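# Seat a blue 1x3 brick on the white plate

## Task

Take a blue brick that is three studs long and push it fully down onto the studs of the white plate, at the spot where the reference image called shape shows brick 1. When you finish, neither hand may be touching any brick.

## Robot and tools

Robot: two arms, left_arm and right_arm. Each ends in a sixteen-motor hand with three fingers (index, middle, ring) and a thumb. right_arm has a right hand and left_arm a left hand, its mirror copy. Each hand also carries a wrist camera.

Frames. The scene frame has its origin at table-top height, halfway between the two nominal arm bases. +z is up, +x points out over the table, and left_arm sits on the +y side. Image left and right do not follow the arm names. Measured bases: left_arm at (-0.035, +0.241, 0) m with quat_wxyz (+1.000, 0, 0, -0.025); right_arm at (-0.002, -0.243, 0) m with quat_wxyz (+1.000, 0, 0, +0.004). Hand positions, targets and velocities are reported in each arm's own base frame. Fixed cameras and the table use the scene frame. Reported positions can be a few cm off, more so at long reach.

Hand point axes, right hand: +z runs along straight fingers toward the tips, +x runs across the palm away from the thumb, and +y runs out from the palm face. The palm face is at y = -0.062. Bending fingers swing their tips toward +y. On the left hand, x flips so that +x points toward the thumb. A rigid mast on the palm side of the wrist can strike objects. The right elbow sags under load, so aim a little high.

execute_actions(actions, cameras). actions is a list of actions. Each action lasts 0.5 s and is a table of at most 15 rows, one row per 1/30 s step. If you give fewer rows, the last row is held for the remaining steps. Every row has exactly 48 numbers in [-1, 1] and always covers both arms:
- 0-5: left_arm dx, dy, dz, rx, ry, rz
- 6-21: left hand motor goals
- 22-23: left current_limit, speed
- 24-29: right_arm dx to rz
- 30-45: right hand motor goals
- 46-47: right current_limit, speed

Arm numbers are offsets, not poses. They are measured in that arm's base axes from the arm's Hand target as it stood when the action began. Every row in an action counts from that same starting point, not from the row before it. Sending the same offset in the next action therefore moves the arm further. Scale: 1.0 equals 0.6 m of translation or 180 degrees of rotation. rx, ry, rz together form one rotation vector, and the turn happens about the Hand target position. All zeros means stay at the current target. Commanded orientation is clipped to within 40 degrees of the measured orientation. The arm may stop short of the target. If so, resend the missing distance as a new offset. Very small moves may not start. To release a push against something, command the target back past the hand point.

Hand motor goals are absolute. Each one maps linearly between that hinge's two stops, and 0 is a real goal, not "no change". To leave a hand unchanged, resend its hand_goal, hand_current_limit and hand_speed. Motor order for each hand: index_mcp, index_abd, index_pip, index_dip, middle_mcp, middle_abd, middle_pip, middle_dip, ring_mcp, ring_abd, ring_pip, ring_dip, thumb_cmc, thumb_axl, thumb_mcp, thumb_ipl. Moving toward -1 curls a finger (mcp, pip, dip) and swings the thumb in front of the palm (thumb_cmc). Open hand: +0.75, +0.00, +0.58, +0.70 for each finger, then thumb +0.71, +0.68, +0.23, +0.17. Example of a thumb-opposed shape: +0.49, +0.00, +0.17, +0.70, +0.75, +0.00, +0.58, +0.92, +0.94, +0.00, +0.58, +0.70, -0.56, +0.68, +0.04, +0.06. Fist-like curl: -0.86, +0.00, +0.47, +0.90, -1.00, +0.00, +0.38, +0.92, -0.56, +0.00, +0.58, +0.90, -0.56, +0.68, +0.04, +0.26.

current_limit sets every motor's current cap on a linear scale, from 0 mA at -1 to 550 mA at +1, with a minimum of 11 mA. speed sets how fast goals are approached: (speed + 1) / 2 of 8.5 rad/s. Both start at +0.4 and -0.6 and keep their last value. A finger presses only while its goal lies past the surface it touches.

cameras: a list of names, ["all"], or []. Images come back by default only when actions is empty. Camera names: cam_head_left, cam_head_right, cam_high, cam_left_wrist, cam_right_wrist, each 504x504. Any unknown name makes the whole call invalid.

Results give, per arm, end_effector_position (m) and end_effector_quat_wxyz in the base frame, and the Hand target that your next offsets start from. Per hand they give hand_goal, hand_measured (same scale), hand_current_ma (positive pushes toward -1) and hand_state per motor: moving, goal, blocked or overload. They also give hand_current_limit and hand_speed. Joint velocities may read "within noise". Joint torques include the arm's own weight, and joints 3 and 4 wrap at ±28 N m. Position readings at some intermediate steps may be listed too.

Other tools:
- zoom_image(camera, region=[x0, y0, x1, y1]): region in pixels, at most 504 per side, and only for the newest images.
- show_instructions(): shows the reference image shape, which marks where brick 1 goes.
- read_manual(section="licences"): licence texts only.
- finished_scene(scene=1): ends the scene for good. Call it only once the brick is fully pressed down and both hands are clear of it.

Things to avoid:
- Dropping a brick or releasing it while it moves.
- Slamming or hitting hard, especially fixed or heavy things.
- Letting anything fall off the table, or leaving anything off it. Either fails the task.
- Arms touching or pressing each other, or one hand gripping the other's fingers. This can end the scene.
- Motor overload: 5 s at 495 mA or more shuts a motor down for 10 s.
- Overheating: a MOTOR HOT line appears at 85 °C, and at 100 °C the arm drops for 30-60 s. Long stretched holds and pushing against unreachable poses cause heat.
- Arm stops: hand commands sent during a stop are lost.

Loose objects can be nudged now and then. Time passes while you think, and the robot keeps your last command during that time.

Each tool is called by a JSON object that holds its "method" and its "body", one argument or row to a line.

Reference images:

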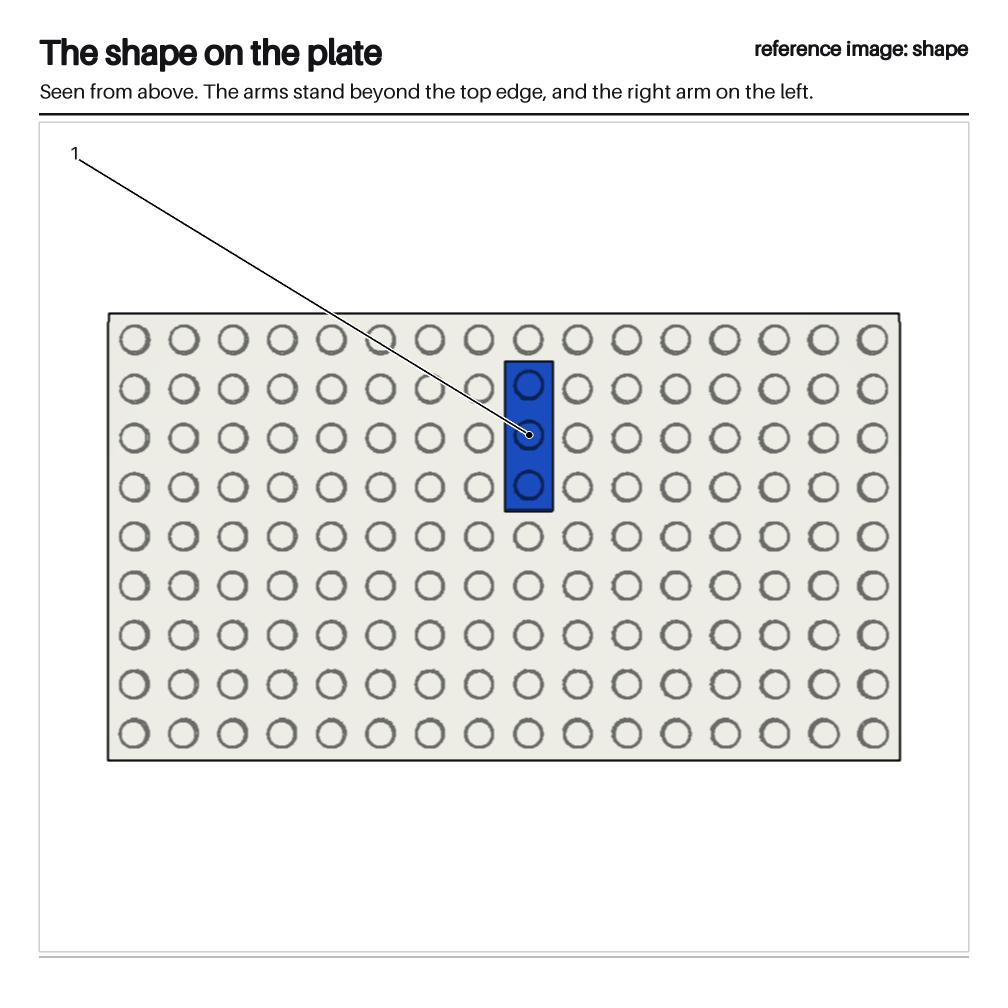

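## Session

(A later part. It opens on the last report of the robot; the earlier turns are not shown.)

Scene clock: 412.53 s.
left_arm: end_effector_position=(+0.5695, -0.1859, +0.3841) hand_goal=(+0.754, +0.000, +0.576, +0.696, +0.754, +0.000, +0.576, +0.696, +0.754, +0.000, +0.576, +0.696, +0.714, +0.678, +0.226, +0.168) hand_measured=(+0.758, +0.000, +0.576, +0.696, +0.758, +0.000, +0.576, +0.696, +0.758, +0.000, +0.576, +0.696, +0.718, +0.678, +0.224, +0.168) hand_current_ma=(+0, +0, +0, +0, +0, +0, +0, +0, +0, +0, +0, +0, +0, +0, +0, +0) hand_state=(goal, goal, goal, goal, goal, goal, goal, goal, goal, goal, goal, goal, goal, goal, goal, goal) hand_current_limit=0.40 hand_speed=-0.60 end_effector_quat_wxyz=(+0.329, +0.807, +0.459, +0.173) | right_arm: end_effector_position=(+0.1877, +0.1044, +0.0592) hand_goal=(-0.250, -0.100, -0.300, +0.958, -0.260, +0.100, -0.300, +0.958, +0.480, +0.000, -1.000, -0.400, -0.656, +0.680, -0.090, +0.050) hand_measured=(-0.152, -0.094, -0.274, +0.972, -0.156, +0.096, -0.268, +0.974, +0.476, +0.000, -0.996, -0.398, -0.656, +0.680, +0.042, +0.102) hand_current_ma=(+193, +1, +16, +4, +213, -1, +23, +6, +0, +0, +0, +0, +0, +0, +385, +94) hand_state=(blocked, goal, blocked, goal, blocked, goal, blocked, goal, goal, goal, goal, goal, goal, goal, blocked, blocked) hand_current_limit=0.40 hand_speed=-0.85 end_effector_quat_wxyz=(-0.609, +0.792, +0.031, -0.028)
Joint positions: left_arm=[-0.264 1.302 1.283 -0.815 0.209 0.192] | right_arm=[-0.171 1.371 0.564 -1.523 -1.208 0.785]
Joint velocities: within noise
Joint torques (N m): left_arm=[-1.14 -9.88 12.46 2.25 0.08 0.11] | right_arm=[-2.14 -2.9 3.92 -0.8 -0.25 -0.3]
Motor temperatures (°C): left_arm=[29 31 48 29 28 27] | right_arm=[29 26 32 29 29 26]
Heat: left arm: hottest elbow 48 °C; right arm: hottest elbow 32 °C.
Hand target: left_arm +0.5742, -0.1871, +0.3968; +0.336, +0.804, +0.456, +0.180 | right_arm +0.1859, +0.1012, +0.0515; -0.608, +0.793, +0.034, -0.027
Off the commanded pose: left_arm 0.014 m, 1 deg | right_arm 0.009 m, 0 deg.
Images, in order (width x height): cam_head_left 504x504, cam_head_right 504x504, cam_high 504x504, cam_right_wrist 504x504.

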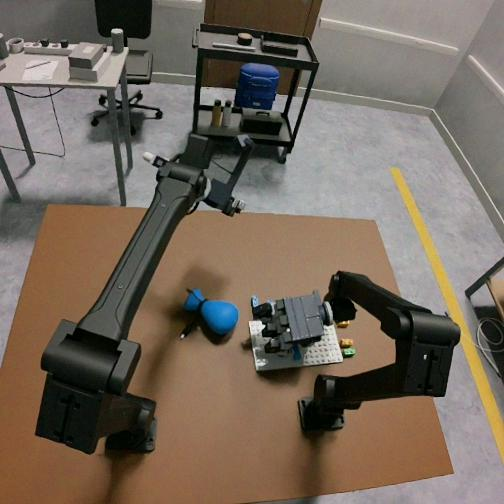

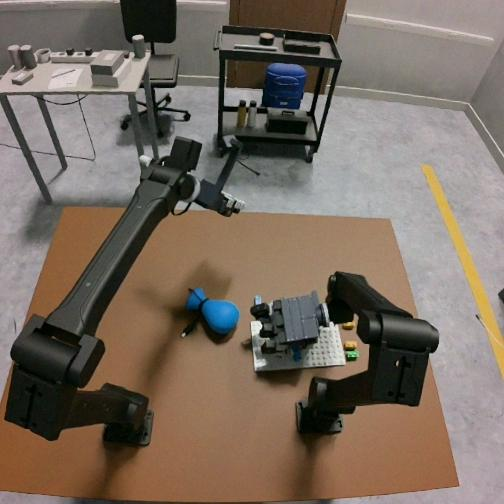

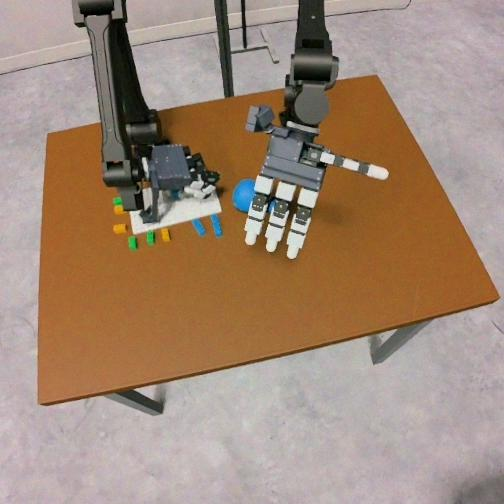

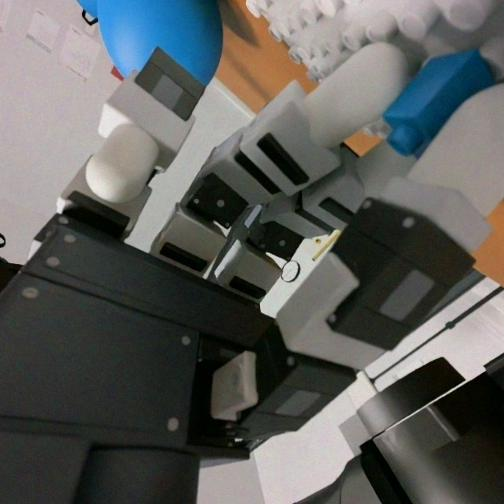

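{"method": "execute_actions", "body": {
  "actions": [
    [[0,0,0,0,0,0,0.754,0,0.576,0.696,0.754,0,0.576,0.696,0.754,0,0.576,0.696,0.714,0.678,0.226,0.168,0.4,-0.6,0,0,-0.006,0,0,0,-0.25,-0.1,-0.3,0.957,-0.26,0.1,-0.3,0.957,0.48,0,-1,-0.4,-0.657,0.68,-0.09,0.05,0.4,-0.85]]
  ],
  "cameras": ["cam_head_left","cam_head_right","cam_right_wrist","cam_high"]
}}

{"method": "zoom_image", "body": {
  "camera": "cam_right_wrist",
  "region": [384, 0, 504, 120]
}}

{"method": "zoom_image", "body": {
  "camera": "cam_head_left",
  "region": [280, 335, 320, 375]
}}

{"method": "zoom_image", "body": {
  "camera": "cam_head_right",
  "region": [280, 335, 320, 375]
}}

Scene clock: 415.83 s.
left_arm: end_effector_position=(+0.5695, -0.1859, +0.3841) hand_goal=(+0.754, +0.000, +0.576, +0.696, +0.754, +0.000, +0.576, +0.696, +0.754, +0.000, +0.576, +0.696, +0.714, +0.678, +0.226, +0.168) hand_measured=(+0.758, +0.000, +0.576, +0.696, +0.758, +0.000, +0.576, +0.696, +0.758, +0.000, +0.576, +0.696, +0.718, +0.678, +0.224, +0.168) hand_current_ma=(+0, +0, +0, +0, +0, +0, +0, +0, +0, +0, +0, +0, +0, +0, +0, +0) hand_state=(goal, goal, goal, goal, goal, goal, goal, goal, goal, goal, goal, goal, goal, goal, goal, goal) hand_current_limit=0.40 hand_speed=-0.60 end_effector_quat_wxyz=(+0.329, +0.807, +0.459, +0.173) | right_arm: end_effector_position=(+0.1881, +0.1042, +0.0587) hand_goal=(-0.250, -0.100, -0.300, +0.958, -0.260, +0.100, -0.300, +0.958, +0.480, +0.000, -1.000, -0.400, -0.656, +0.680, -0.090, +0.050) hand_measured=(-0.152, -0.094, -0.274, +0.972, -0.156, +0.094, -0.268, +0.974, +0.476, +0.000, -0.996, -0.398, -0.658, +0.680, +0.042, +0.102) hand_current_ma=(+193, +1, +16, +4, +213, -1, +23, +6, +0, +0, +0, +0, +0, +0, +385, +94) hand_state=(blocked, goal, blocked, goal, blocked, goal, blocked, goal, goal, goal, goal, goal, goal, goal, blocked, blocked) hand_current_limit=0.40 hand_speed=-0.85 end_effector_quat_wxyz=(-0.610, +0.792, +0.029, -0.028)
Joint positions: left_arm=[-0.264 1.302 1.283 -0.815 0.209 0.192] | right_arm=[-0.174 1.376 0.564 -1.523 -1.21 0.783]
Joint torques (N m): left_arm=[-1.26 -9.82 12.46 2.24 0.08 0.11] | right_arm=[-1.96 -2.55 3.66 -0.28 -0.14 -0.29]
Heat: left arm: hottest elbow 48 °C; right arm: hottest elbow 32 °C.
Hand target: left_arm +0.5742, -0.1871, +0.3968; +0.336, +0.804, +0.456, +0.180 | right_arm +0.1859, +0.1012, +0.0479; -0.608, +0.793, +0.034, -0.027
Off the commanded pose: left_arm 0.014 m, 1 deg | right_arm 0.011 m, 1 deg.
Step readings (end_effector_position of left_arm | right_arm):
0: (+0.5695, -0.1859, +0.3841) | (+0.1877, +0.1044, +0.0592)
1: (+0.5695, -0.1859, +0.3841) | (+0.1877, +0.1044, +0.0592)
2: (+0.5695, -0.1859, +0.3841) | (+0.1877, +0.1044, +0.0591)
4: (+0.5695, -0.1859, +0.3841) | (+0.1876, +0.1044, +0.0589)
8: (+0.5695, -0.1859, +0.3841) | (+0.1880, +0.1043, +0.0588)
15: (+0.5695, -0.1859, +0.3841) | (+0.1881, +0.1042, +0.0587)
Images, in order (width x height): cam_head_left 504x504, cam_head_right 504x504, cam_high 504x504, cam_right_wrist 504x504.

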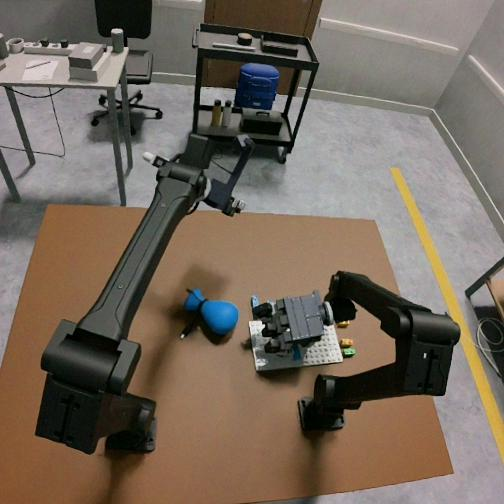

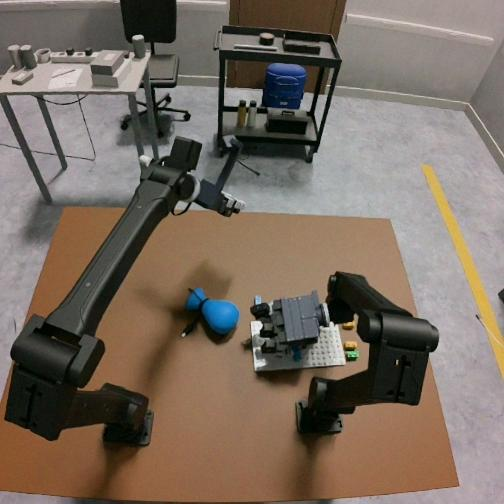

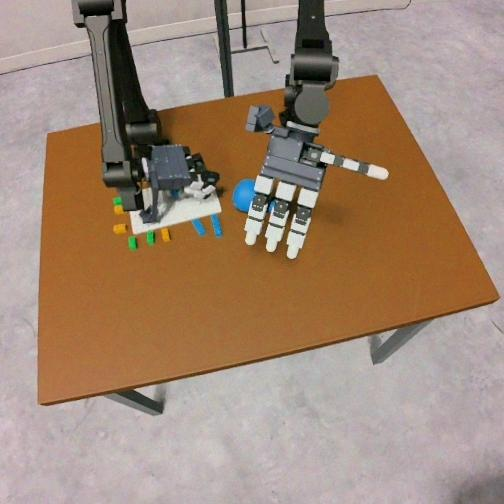

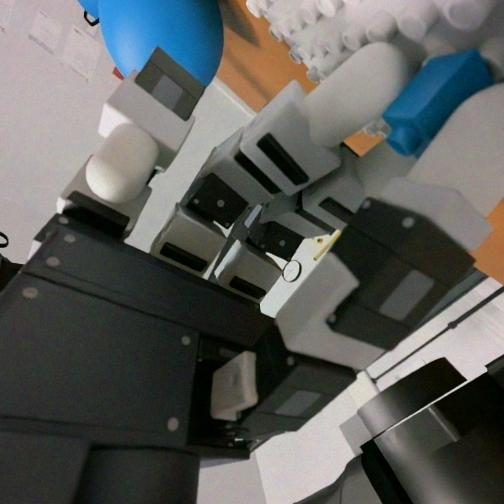

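Scaled by 4.200 from the camera's 504x504 image, which has a finer 720x720 frame.

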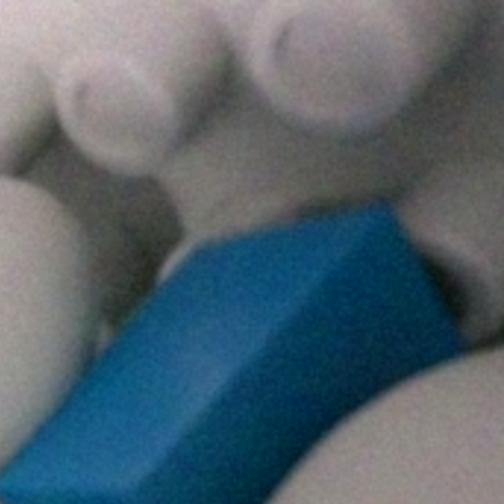

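Scaled by 12.600 from the camera's 504x504 image, which has a finer 720x720 frame.

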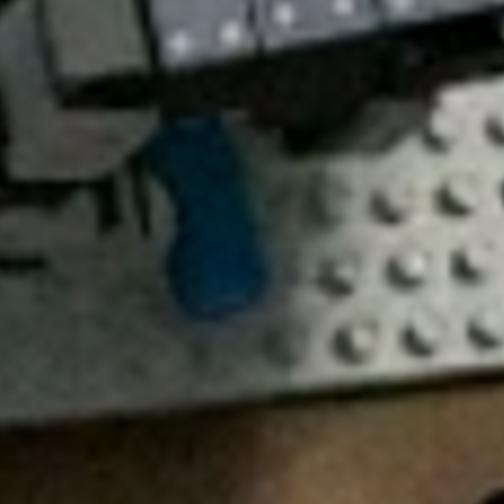

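Scaled by 12.600 from the camera's 504x504 image, which has a finer 720x720 frame.

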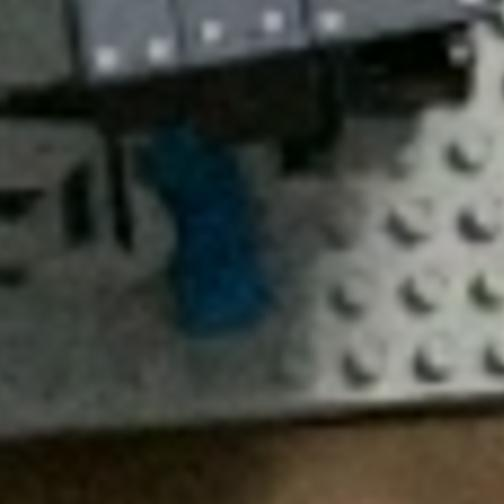

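{"method": "zoom_image", "body": {
  "camera": "cam_high",
  "region": [125, 180, 185, 240]
}}

{"method": "zoom_image", "body": {
  "camera": "cam_high",
  "region": [165, 165, 225, 225]
}}

Scaled by 8.400 from the camera's 504x504 image, which has a finer 720x720 frame.

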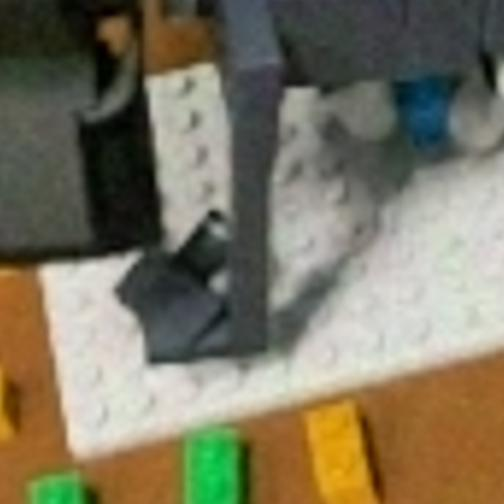

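Scaled by 8.400 from the camera's 504x504 image, which has a finer 720x720 frame.

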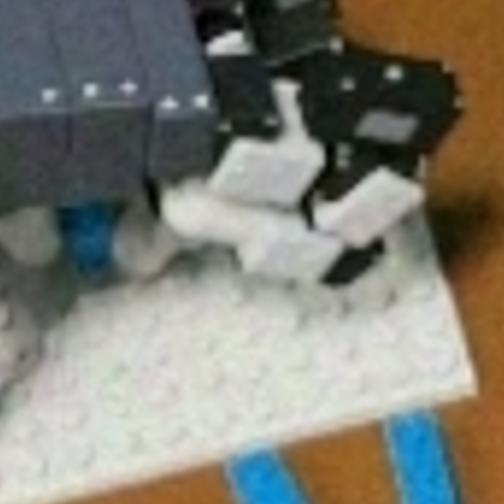

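{"method": "execute_actions", "body": {
  "actions": [
    [[0,0,0,0,0,0,0.754,0,0.576,0.696,0.754,0,0.576,0.696,0.754,0,0.576,0.696,0.714,0.678,0.226,0.168,0.4,-0.6,0,0,0.027,0,0,0,-0.25,-0.1,-0.3,0.957,-0.26,0.1,-0.3,0.957,0.48,0,-1,-0.4,-0.657,0.68,-0.09,0.05,0.4,-0.85]],
    [[0,0,0,0,0,0,0.754,0,0.576,0.696,0.754,0,0.576,0.696,0.754,0,0.576,0.696,0.714,0.678,0.226,0.168,0.4,-0.6,0,-0.005,0,0,0,0,-0.25,-0.1,-0.3,0.957,-0.26,0.1,-0.3,0.957,0.48,0,-1,-0.4,-0.657,0.68,-0.09,0.05,0.4,-0.85]]
  ],
  "cameras": ["cam_head_left","cam_head_right","cam_right_wrist","cam_high"]
}}

{"method": "zoom_image", "body": {
  "camera": "cam_right_wrist",
  "region": [384, 0, 504, 120]
}}

{"method": "zoom_image", "body": {
  "camera": "cam_right_wrist",
  "region": [230, 0, 370, 100]
}}

{"method": "zoom_image", "body": {
  "camera": "cam_high",
  "region": [155, 180, 195, 220]
}}

Scene clock: 450.40 s.
left_arm: end_effector_position=(+0.5695, -0.1859, +0.3841) hand_goal=(+0.754, +0.000, +0.576, +0.696, +0.754, +0.000, +0.576, +0.696, +0.754, +0.000, +0.576, +0.696, +0.714, +0.678, +0.226, +0.168) hand_measured=(+0.758, +0.000, +0.576, +0.696, +0.758, +0.000, +0.576, +0.696, +0.758, +0.000, +0.576, +0.696, +0.718, +0.678, +0.224, +0.168) hand_current_ma=(+0, +0, +0, +0, +0, +0, +0, +0, +0, +0, +0, +0, +0, +0, +0, +0) hand_state=(goal, goal, goal, goal, goal, goal, goal, goal, goal, goal, goal, goal, goal, goal, goal, goal) hand_current_limit=0.40 hand_speed=-0.60 end_effector_quat_wxyz=(+0.329, +0.807, +0.459, +0.173) | right_arm: end_effector_position=(+0.1833, +0.1004, +0.0610) hand_goal=(-0.250, -0.100, -0.300, +0.958, -0.260, +0.100, -0.300, +0.958, +0.480, +0.000, -1.000, -0.400, -0.656, +0.680, -0.090, +0.050) hand_measured=(-0.152, -0.096, -0.272, +0.972, -0.156, +0.092, -0.268, +0.974, +0.476, +0.000, -0.996, -0.398, -0.656, +0.680, +0.042, +0.102) hand_current_ma=(+193, +0, +18, +5, +213, -2, +23, +6, +0, +0, +0, +0, +0, +0, +385, +94) hand_state=(blocked, goal, blocked, goal, blocked, goal, blocked, goal, goal, goal, goal, goal, goal, goal, blocked, blocked) hand_current_limit=0.40 hand_speed=-0.85 end_effector_quat_wxyz=(-0.608, +0.792, +0.032, -0.032)
Joint positions: left_arm=[-0.264 1.302 1.283 -0.815 0.209 0.192] | right_arm=[-0.189 1.374 0.564 -1.567 -1.189 0.74]
Joint torques (N m): left_arm=[-1.2 -9.82 12.49 2.25 0.08 0.11] | right_arm=[-1.73 -5.07 5.19 -1.84 -0.56 -0.11]
Heat: left arm: hottest elbow 48 °C; right arm: hottest elbow 32 °C.
Hand target: left_arm +0.5742, -0.1871, +0.3968; +0.336, +0.804, +0.456, +0.180 | right_arm +0.1859, +0.0982, +0.0641; -0.608, +0.793, +0.034, -0.027
Off the commanded pose: left_arm 0.014 m, 1 deg | right_arm 0.005 m, 1 deg.
Step readings (end_effector_position of left_arm | right_arm):
0: (+0.5695, -0.1859, +0.3841) | (+0.1881, +0.1042, +0.0587)
1: (+0.5695, -0.1859, +0.3841) | (+0.1881, +0.1042, +0.0587)
2: (+0.5695, -0.1859, +0.3841) | (+0.1876, +0.1043, +0.0590)
4: (+0.5695, -0.1859, +0.3841) | (+0.1869, +0.1045, +0.0597)
8: (+0.5695, -0.1859, +0.3841) | (+0.1853, +0.1037, +0.0599)
15: (+0.5695, -0.1859, +0.3841) | (+0.1842, +0.1033, +0.0603)
16: (+0.5695, -0.1859, +0.3841) | (+0.1842, +0.1032, +0.0603)
17: (+0.5695, -0.1859, +0.3841) | (+0.1839, +0.1029, +0.0603)
19: (+0.5695, -0.1859, +0.3841) | (+0.1833, +0.1020, +0.0604)
23: (+0.5695, -0.1859, +0.3841) | (+0.1832, +0.1006, +0.0608)
30: (+0.5695, -0.1859, +0.3841) | (+0.1833, +0.1004, +0.0610)
Images, in order (width x height): cam_head_left 504x504, cam_head_right 504x504, cam_high 504x504, cam_right_wrist 504x504.

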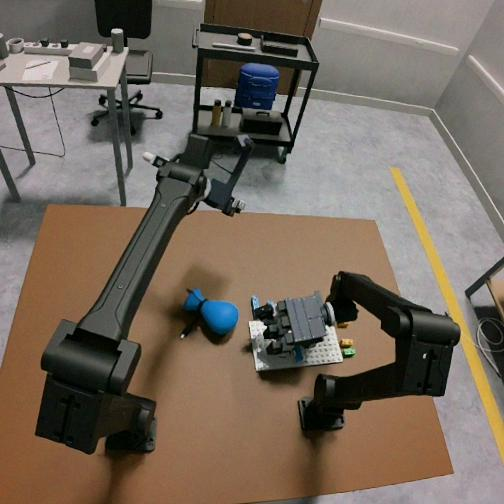

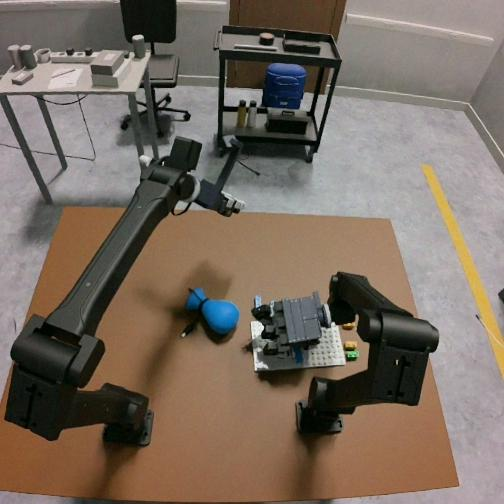

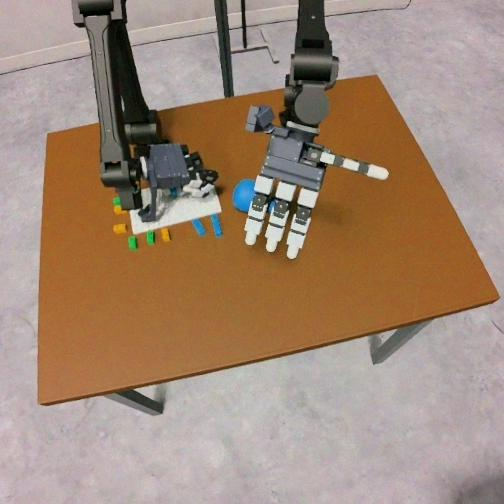

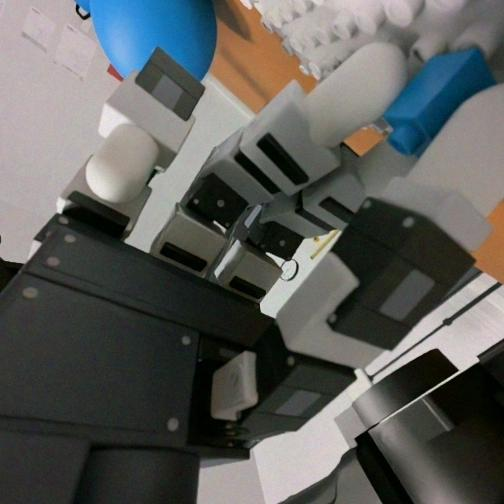

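Scaled by 4.200 from the camera's 504x504 image, which has a finer 720x720 frame.

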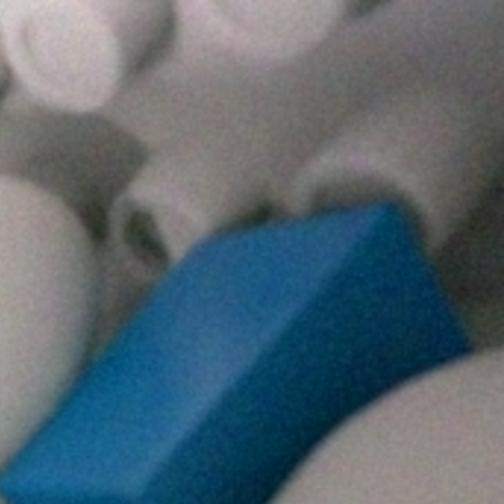

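Scaled by 3.600 from the camera's 504x504 image, which has a finer 720x720 frame.

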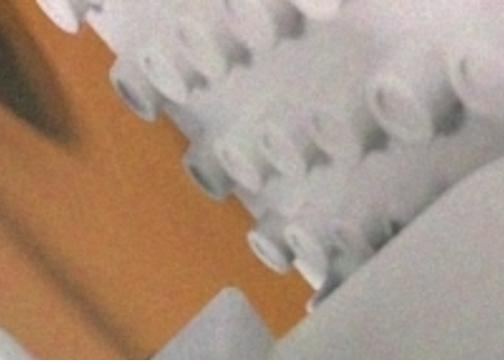

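Scaled by 12.600 from the camera's 504x504 image, which has a finer 720x720 frame.

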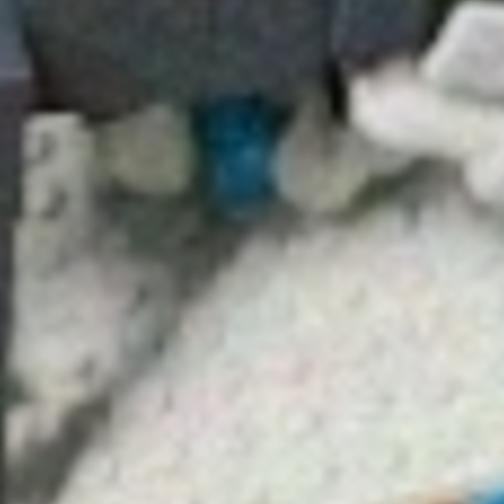

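{"method": "zoom_image", "body": {
  "camera": "cam_head_left",
  "region": [280, 335, 320, 375]
}}

{"method": "zoom_image", "body": {
  "camera": "cam_head_right",
  "region": [280, 335, 320, 375]
}}

{"method": "zoom_image", "body": {
  "camera": "cam_right_wrist",
  "region": [344, 0, 504, 160]
}}

Scaled by 12.600 from the camera's 504x504 image, which has a finer 720x720 frame.

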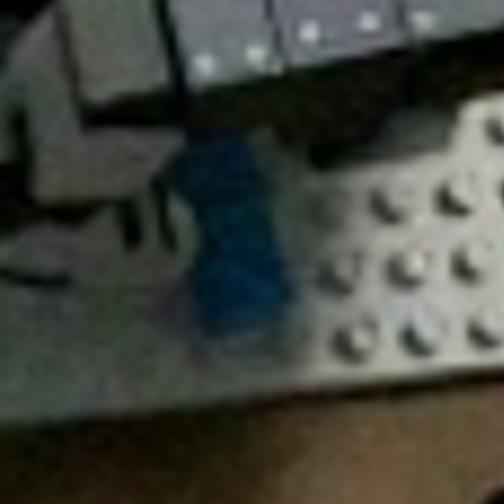

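Scaled by 12.600 from the camera's 504x504 image, which has a finer 720x720 frame.

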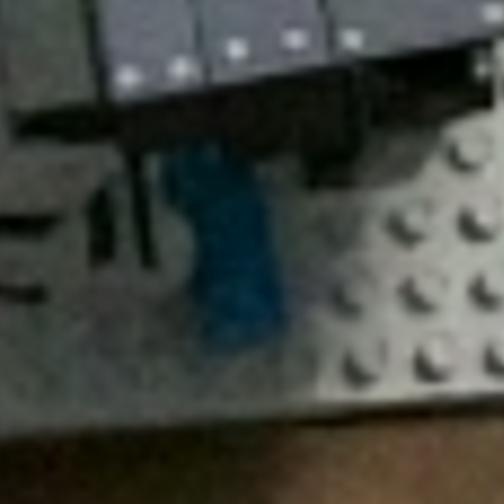

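Scaled by 3.150 from the camera's 504x504 image, which has a finer 720x720 frame.

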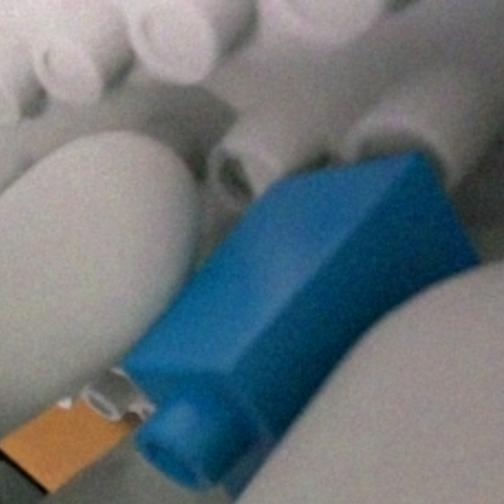

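{"method": "execute_actions", "body": {
  "actions": [
    [[0,0,0,0,0,0,0.754,0,0.576,0.696,0.754,0,0.576,0.696,0.754,0,0.576,0.696,0.714,0.678,0.226,0.168,0.4,-0.6,0.006,0.001,0.003,0,0.0033,-0.0097,-0.25,-0.1,-0.3,0.957,-0.26,0.1,-0.3,0.957,0.48,0,-1,-0.4,-0.657,0.68,-0.09,0.05,0.4,-0.85],[0,0,0,0,0,0,0.754,0,0.576,0.696,0.754,0,0.576,0.696,0.754,0,0.576,0.696,0.714,0.678,0.226,0.168,0.4,-0.6,0.0118,0.0017,0.004,0,0.0067,-0.0194,-0.25,-0.1,-0.3,0.957,-0.26,0.1,-0.3,0.957,0.48,0,-1,-0.4,-0.657,0.68,-0.09,0.05,0.4,-0.85]]
  ],
  "cameras": ["cam_head_left","cam_head_right","cam_right_wrist","cam_high"]
}}

{"method": "zoom_image", "body": {
  "camera": "cam_right_wrist",
  "region": [344, 0, 504, 160]
}}

{"method": "zoom_image", "body": {
  "camera": "cam_right_wrist",
  "region": [230, 0, 370, 100]
}}

{"method": "zoom_image", "body": {
  "camera": "cam_head_left",
  "region": [280, 335, 320, 375]
}}

{"method": "zoom_image", "body": {
  "camera": "cam_head_right",
  "region": [280, 335, 320, 375]
}}

{"method": "zoom_image", "body": {
  "camera": "cam_high",
  "region": [155, 180, 195, 220]
}}

Scene clock: 484.30 s.
left_arm: end_effector_position=(+0.5695, -0.1859, +0.3841) hand_goal=(+0.754, +0.000, +0.576, +0.696, +0.754, +0.000, +0.576, +0.696, +0.754, +0.000, +0.576, +0.696, +0.714, +0.678, +0.226, +0.168) hand_measured=(+0.758, +0.000, +0.576, +0.696, +0.758, +0.000, +0.576, +0.696, +0.758, +0.000, +0.576, +0.696, +0.718, +0.678, +0.224, +0.168) hand_current_ma=(+0, +0, +0, +0, +0, +0, +0, +0, +0, +0, +0, +0, +0, +0, +0, +0) hand_state=(goal, goal, goal, goal, goal, goal, goal, goal, goal, goal, goal, goal, goal, goal, goal, goal) hand_current_limit=0.40 hand_speed=-0.60 end_effector_quat_wxyz=(+0.329, +0.807, +0.459, +0.173) | right_arm: end_effector_position=(+0.1883, +0.1007, +0.0635) hand_goal=(-0.250, -0.100, -0.300, +0.958, -0.260, +0.100, -0.300, +0.958, +0.480, +0.000, -1.000, -0.400, -0.656, +0.680, -0.090, +0.050) hand_measured=(-0.152, -0.096, -0.272, +0.972, -0.156, +0.092, -0.268, +0.974, +0.476, +0.000, -0.996, -0.398, -0.656, +0.680, +0.042, +0.102) hand_current_ma=(+193, +0, +18, +5, +213, -2, +23, +6, +0, +0, +0, +0, +0, +0, +385, +94) hand_state=(blocked, goal, blocked, goal, blocked, goal, blocked, goal, goal, goal, goal, goal, goal, goal, blocked, blocked) hand_current_limit=0.40 hand_speed=-0.85 end_effector_quat_wxyz=(-0.611, +0.791, +0.004, -0.027)
Joint positions: left_arm=[-0.264 1.302 1.283 -0.815 0.209 0.192] | right_arm=[-0.196 1.358 0.564 -1.526 -1.218 0.829]
Joint torques (N m): left_arm=[-1.26 -9.82 12.51 2.25 0.07 0.11] | right_arm=[-1.67 -5.83 5.22 -0.77 -0.95 0.1]
Heat: left arm: hottest elbow 49 °C; right arm: hottest elbow 32 °C.
Hand target: left_arm +0.5742, -0.1871, +0.3968; +0.336, +0.804, +0.456, +0.180 | right_arm +0.1930, +0.0992, +0.0665; -0.609, +0.793, +0.004, -0.016
Off the commanded pose: left_arm 0.014 m, 1 deg | right_arm 0.006 m, 1 deg.
Step readings (end_effector_position of left_arm | right_arm):
0: (+0.5695, -0.1859, +0.3841) | (+0.1834, +0.1004, +0.0610)
1: (+0.5695, -0.1859, +0.3841) | (+0.1834, +0.1004, +0.0610)
2: (+0.5695, -0.1859, +0.3841) | (+0.1835, +0.1005, +0.0611)
4: (+0.5695, -0.1859, +0.3841) | (+0.1846, +0.1013, +0.0622)
8: (+0.5695, -0.1859, +0.3841) | (+0.1874, +0.1013, +0.0627)
15: (+0.5695, -0.1859, +0.3841) | (+0.1888, +0.1009, +0.0634)
Images, in order (width x height): cam_head_left 504x504, cam_head_right 504x504, cam_high 504x504, cam_right_wrist 504x504.

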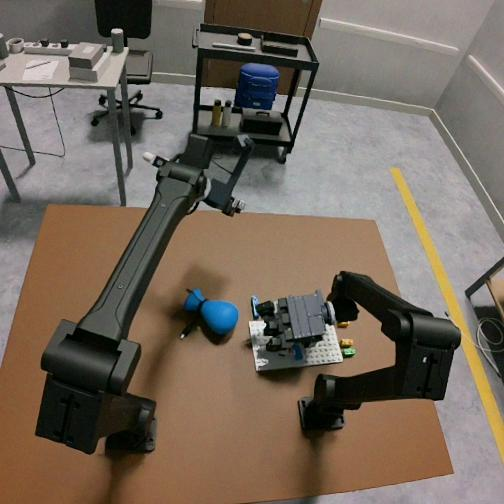

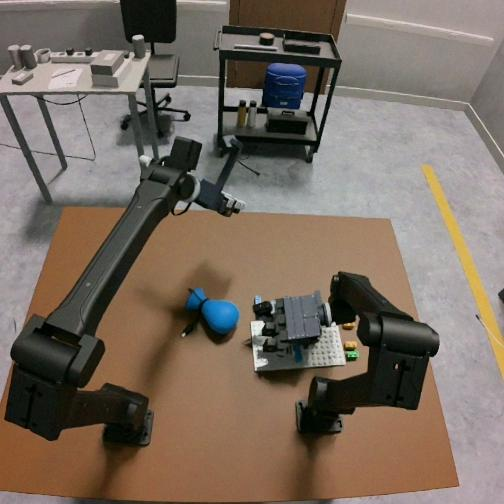

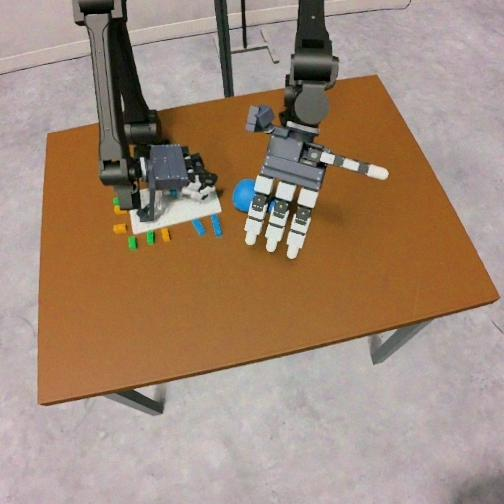

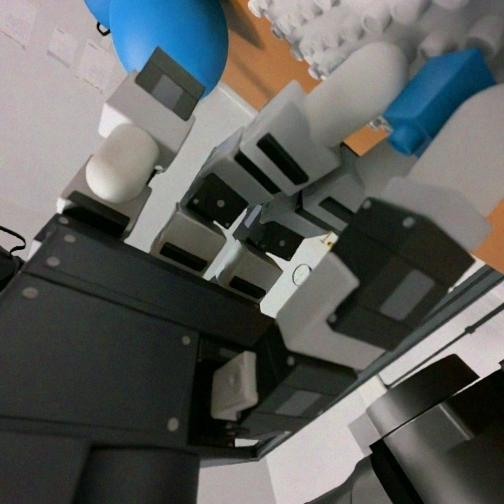

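Scaled by 3.150 from the camera's 504x504 image, which has a finer 720x720 frame.

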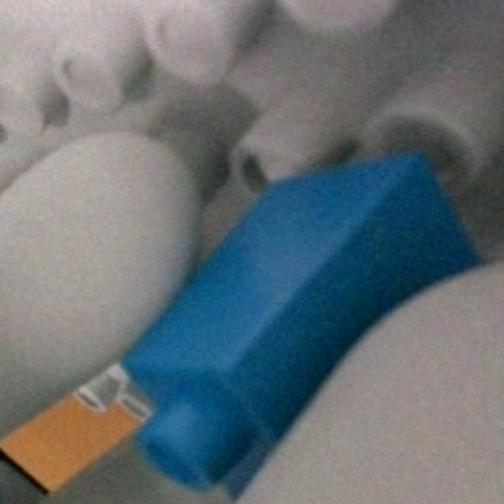

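Scaled by 3.600 from the camera's 504x504 image, which has a finer 720x720 frame.

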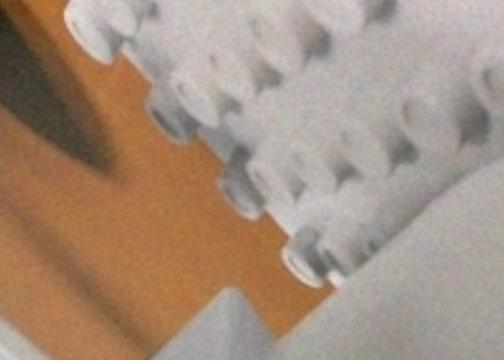

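Scaled by 12.600 from the camera's 504x504 image, which has a finer 720x720 frame.

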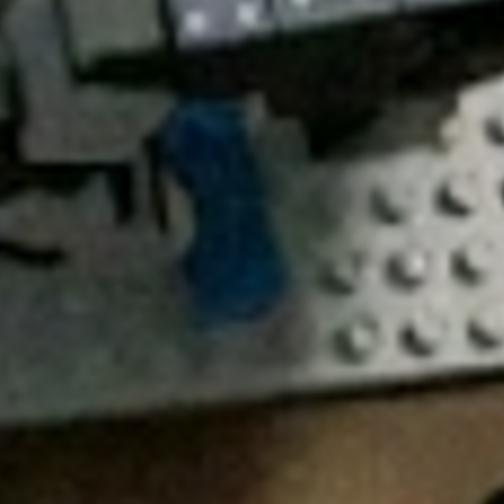

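Scaled by 12.600 from the camera's 504x504 image, which has a finer 720x720 frame.

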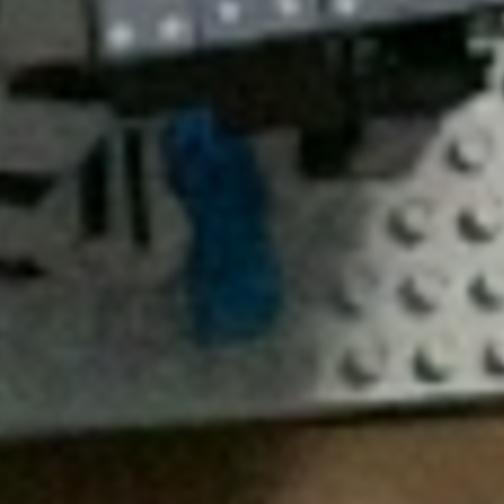

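Scaled by 12.600 from the camera's 504x504 image, which has a finer 720x720 frame.

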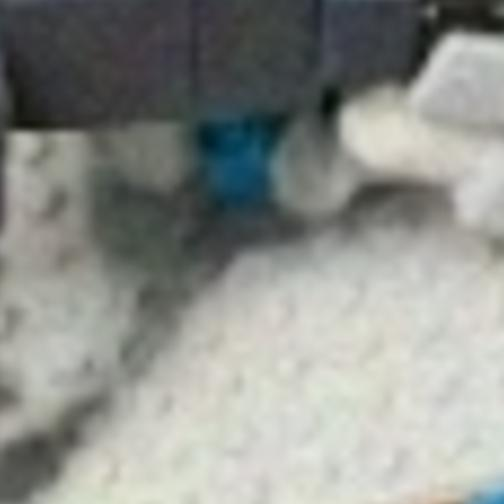

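{"method": "execute_actions", "body": {
  "actions": [
    [[0,0,0,0,0,0,0.754,0,0.576,0.696,0.754,0,0.576,0.696,0.754,0,0.576,0.696,0.714,0.678,0.226,0.168,0.4,-0.6,0.004,0.002,0,0,0,0,-0.25,-0.1,-0.3,0.957,-0.26,0.1,-0.3,0.957,0.48,0,-1,-0.4,-0.657,0.68,-0.09,0.05,0.4,-0.85]]
  ]
}}

Scene clock: 493.43 s.
left_arm: end_effector_position=(+0.5695, -0.1859, +0.3841) hand_goal=(+0.754, +0.000, +0.576, +0.696, +0.754, +0.000, +0.576, +0.696, +0.754, +0.000, +0.576, +0.696, +0.714, +0.678, +0.226, +0.168) hand_measured=(+0.758, +0.000, +0.576, +0.696, +0.758, +0.000, +0.576, +0.696, +0.758, +0.000, +0.576, +0.696, +0.718, +0.678, +0.224, +0.168) hand_current_ma=(+0, +0, +0, +0, +0, +0, +0, +0, +0, +0, +0, +0, +0, +0, +0, +0) hand_state=(goal, goal, goal, goal, goal, goal, goal, goal, goal, goal, goal, goal, goal, goal, goal, goal) hand_current_limit=0.40 hand_speed=-0.60 end_effector_quat_wxyz=(+0.329, +0.807, +0.459, +0.173) | right_arm: end_effector_position=(+0.1897, +0.1008, +0.0628) hand_goal=(-0.250, -0.100, -0.300, +0.958, -0.260, +0.100, -0.300, +0.958, +0.480, +0.000, -1.000, -0.400, -0.656, +0.680, -0.090, +0.050) hand_measured=(-0.152, -0.096, -0.272, +0.972, -0.156, +0.092, -0.268, +0.974, +0.476, +0.000, -0.996, -0.398, -0.656, +0.680, +0.042, +0.102) hand_current_ma=(+193, +0, +18, +5, +213, -2, +23, +6, +0, +0, +0, +0, +0, +0, +385, +94) hand_state=(blocked, goal, blocked, goal, blocked, goal, blocked, goal, goal, goal, goal, goal, goal, goal, blocked, blocked) hand_current_limit=0.40 hand_speed=-0.85 end_effector_quat_wxyz=(-0.610, +0.792, +0.000, -0.026)
Joint positions: left_arm=[-0.264 1.302 1.283 -0.815 0.209 0.192] | right_arm=[-0.196 1.358 0.564 -1.512 -1.223 0.848]
Joint torques (N m): left_arm=[-1.14 -9.82 12.49 2.25 0.08 0.11] | right_arm=[-0.97 -5.71 5.5 -0.7 -0.96 0.13]
Heat: left arm: hottest elbow 49 °C; right arm: hottest elbow 32 °C.
Hand target: left_arm +0.5742, -0.1871, +0.3968; +0.336, +0.804, +0.456, +0.180 | right_arm +0.1954, +0.1004, +0.0665; -0.609, +0.793, +0.004, -0.017
Off the commanded pose: left_arm 0.014 m, 1 deg | right_arm 0.007 m, 1 deg.
Step readings (end_effector_position of left_arm | right_arm):
0: (+0.5695, -0.1859, +0.3841) | (+0.1883, +0.1007, +0.0635)
1: (+0.5695, -0.1859, +0.3841) | (+0.1882, +0.1007, +0.0635)
2: (+0.5695, -0.1859, +0.3841) | (+0.1885, +0.1008, +0.0635)
4: (+0.5695, -0.1859, +0.3841) | (+0.1891, +0.1009, +0.0633)
8: (+0.5695, -0.1859, +0.3841) | (+0.1897, +0.1008, +0.0630)
15: (+0.5695, -0.1859, +0.3841) | (+0.1898, +0.1008, +0.0628)

{"method": "execute_actions", "body": {
  "actions": [
    [[0,0,0,0,0,0,0.754,0,0.576,0.696,0.754,0,0.576,0.696,0.754,0,0.576,0.696,0.714,0.678,0.226,0.168,0.4,-0.6,0.001,0.001,-0.014,0,0,0,-0.25,-0.1,-0.3,0.957,-0.26,0.1,-0.3,0.957,0.48,0,-1,-0.4,-0.657,0.68,-0.09,0.05,0.4,-0.85]]
  ],
  "cameras": ["cam_head_left","cam_head_right","cam_right_wrist","cam_high"]
}}

{"method": "zoom_image", "body": {
  "camera": "cam_right_wrist",
  "region": [344, 0, 504, 160]
}}

{"method": "zoom_image", "body": {
  "camera": "cam_head_left",
  "region": [280, 335, 320, 375]
}}

{"method": "zoom_image", "body": {
  "camera": "cam_head_right",
  "region": [280, 335, 320, 375]
}}

{"method": "zoom_image", "body": {
  "camera": "cam_high",
  "region": [155, 180, 195, 220]
}}

Scene clock: 496.47 s.
left_arm: end_effector_position=(+0.5695, -0.1859, +0.3841) hand_goal=(+0.754, +0.000, +0.576, +0.696, +0.754, +0.000, +0.576, +0.696, +0.754, +0.000, +0.576, +0.696, +0.714, +0.678, +0.226, +0.168) hand_measured=(+0.758, +0.000, +0.576, +0.696, +0.758, +0.000, +0.576, +0.696, +0.758, +0.000, +0.576, +0.696, +0.718, +0.678, +0.224, +0.168) hand_current_ma=(+0, +0, +0, +0, +0, +0, +0, +0, +0, +0, +0, +0, +0, +0, +0, +0) hand_state=(goal, goal, goal, goal, goal, goal, goal, goal, goal, goal, goal, goal, goal, goal, goal, goal) hand_current_limit=0.40 hand_speed=-0.60 end_effector_quat_wxyz=(+0.329, +0.807, +0.459, +0.173) | right_arm: end_effector_position=(+0.1952, +0.1001, +0.0599) hand_goal=(-0.250, -0.100, -0.300, +0.958, -0.260, +0.100, -0.300, +0.958, +0.480, +0.000, -1.000, -0.400, -0.656, +0.680, -0.090, +0.050) hand_measured=(-0.152, -0.094, -0.272, +0.972, -0.156, +0.092, -0.268, +0.974, +0.476, +0.000, -0.996, -0.398, -0.656, +0.680, +0.042, +0.102) hand_current_ma=(+191, +1, +18, +5, +211, -2, +23, +6, +0, +0, +0, +0, +0, +0, +385, +94) hand_state=(blocked, goal, blocked, goal, blocked, goal, blocked, goal, goal, goal, goal, goal, goal, goal, blocked, blocked) hand_current_limit=0.40 hand_speed=-0.85 end_effector_quat_wxyz=(-0.609, +0.793, +0.004, -0.015)
Joint positions: left_arm=[-0.264 1.302 1.283 -0.815 0.209 0.192] | right_arm=[-0.196 1.358 0.564 -1.477 -1.227 0.861]
Joint torques (N m): left_arm=[-1.2 -9.7 12.48 2.25 0.07 0.11] | right_arm=[-0.67 -4.07 4.86 -0.65 -0.89 0.03]
Heat: left arm: hottest elbow 49 °C; right arm: hottest elbow 32 °C.
Hand target: left_arm +0.5742, -0.1871, +0.3968; +0.336, +0.804, +0.456, +0.180 | right_arm +0.1960, +0.1010, +0.0581; -0.609, +0.793, +0.004, -0.017
Off the commanded pose: left_arm 0.014 m, 1 deg | right_arm 0.002 m, 0 deg.
Step readings (end_effector_position of left_arm | right_arm):
0: (+0.5695, -0.1859, +0.3841) | (+0.1897, +0.1008, +0.0628)
1: (+0.5695, -0.1859, +0.3841) | (+0.1898, +0.1008, +0.0628)
2: (+0.5695, -0.1859, +0.3841) | (+0.1904, +0.1007, +0.0624)
4: (+0.5695, -0.1859, +0.3841) | (+0.1924, +0.1003, +0.0613)
8: (+0.5695, -0.1859, +0.3841) | (+0.1949, +0.1000, +0.0600)
15: (+0.5695, -0.1859, +0.3841) | (+0.1951, +0.1000, +0.0599)
Images, in order (width x height): cam_head_left 504x504, cam_head_right 504x504, cam_high 504x504, cam_right_wrist 504x504.

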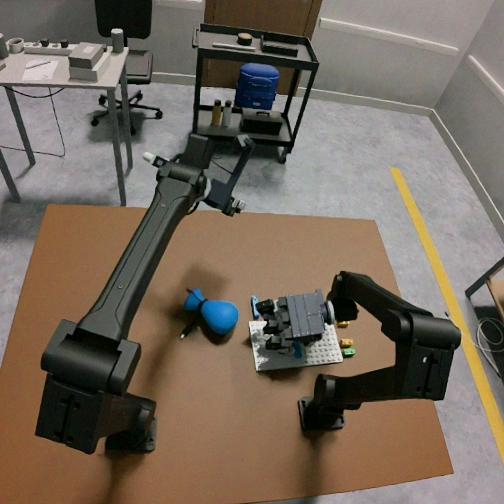

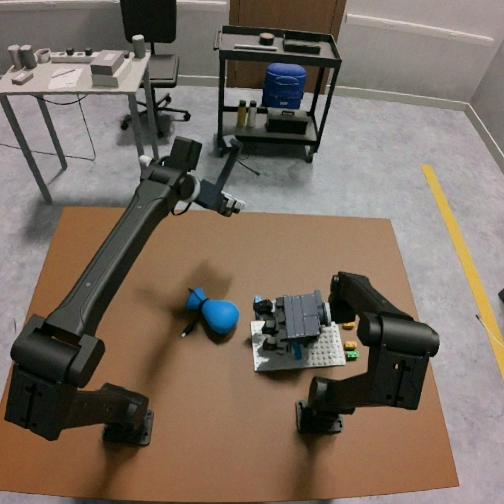

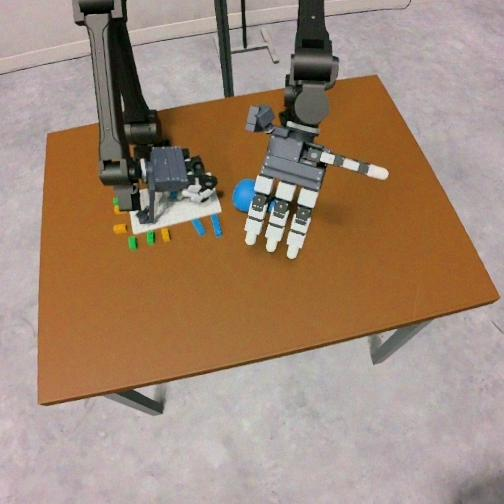

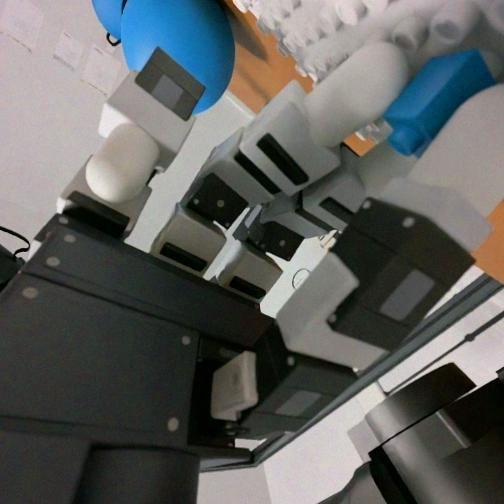

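Scaled by 3.150 from the camera's 504x504 image, which has a finer 720x720 frame.

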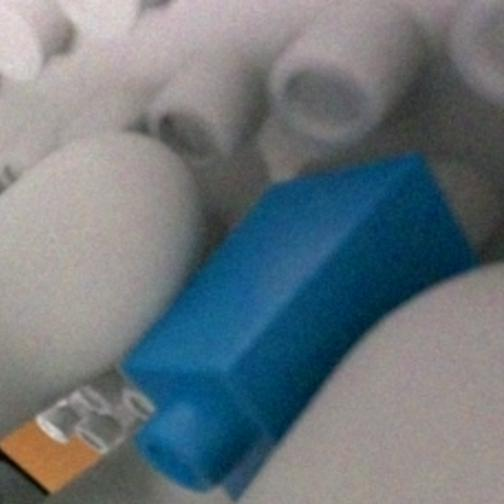

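Scaled by 12.600 from the camera's 504x504 image, which has a finer 720x720 frame.

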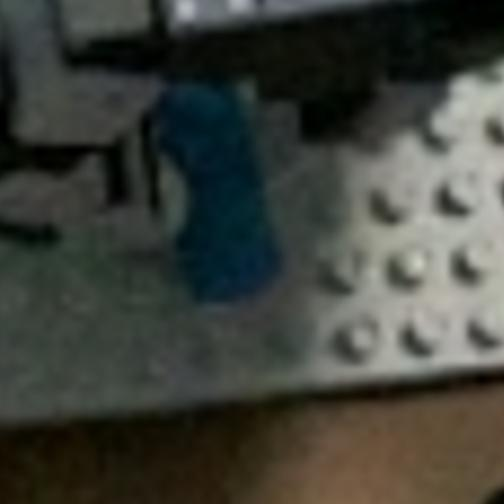

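Scaled by 12.600 from the camera's 504x504 image, which has a finer 720x720 frame.

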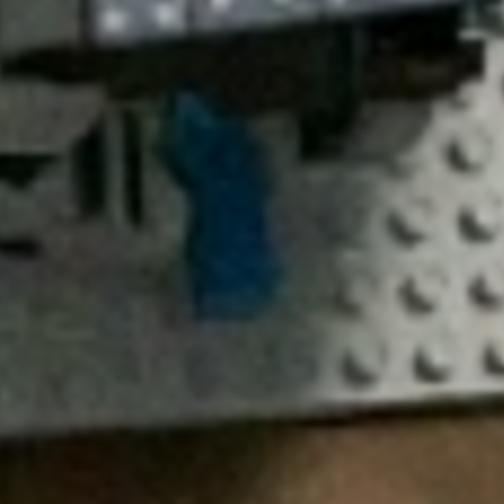

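Scaled by 12.600 from the camera's 504x504 image, which has a finer 720x720 frame.

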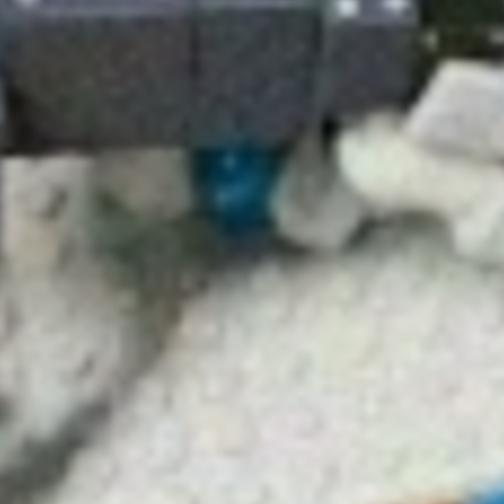

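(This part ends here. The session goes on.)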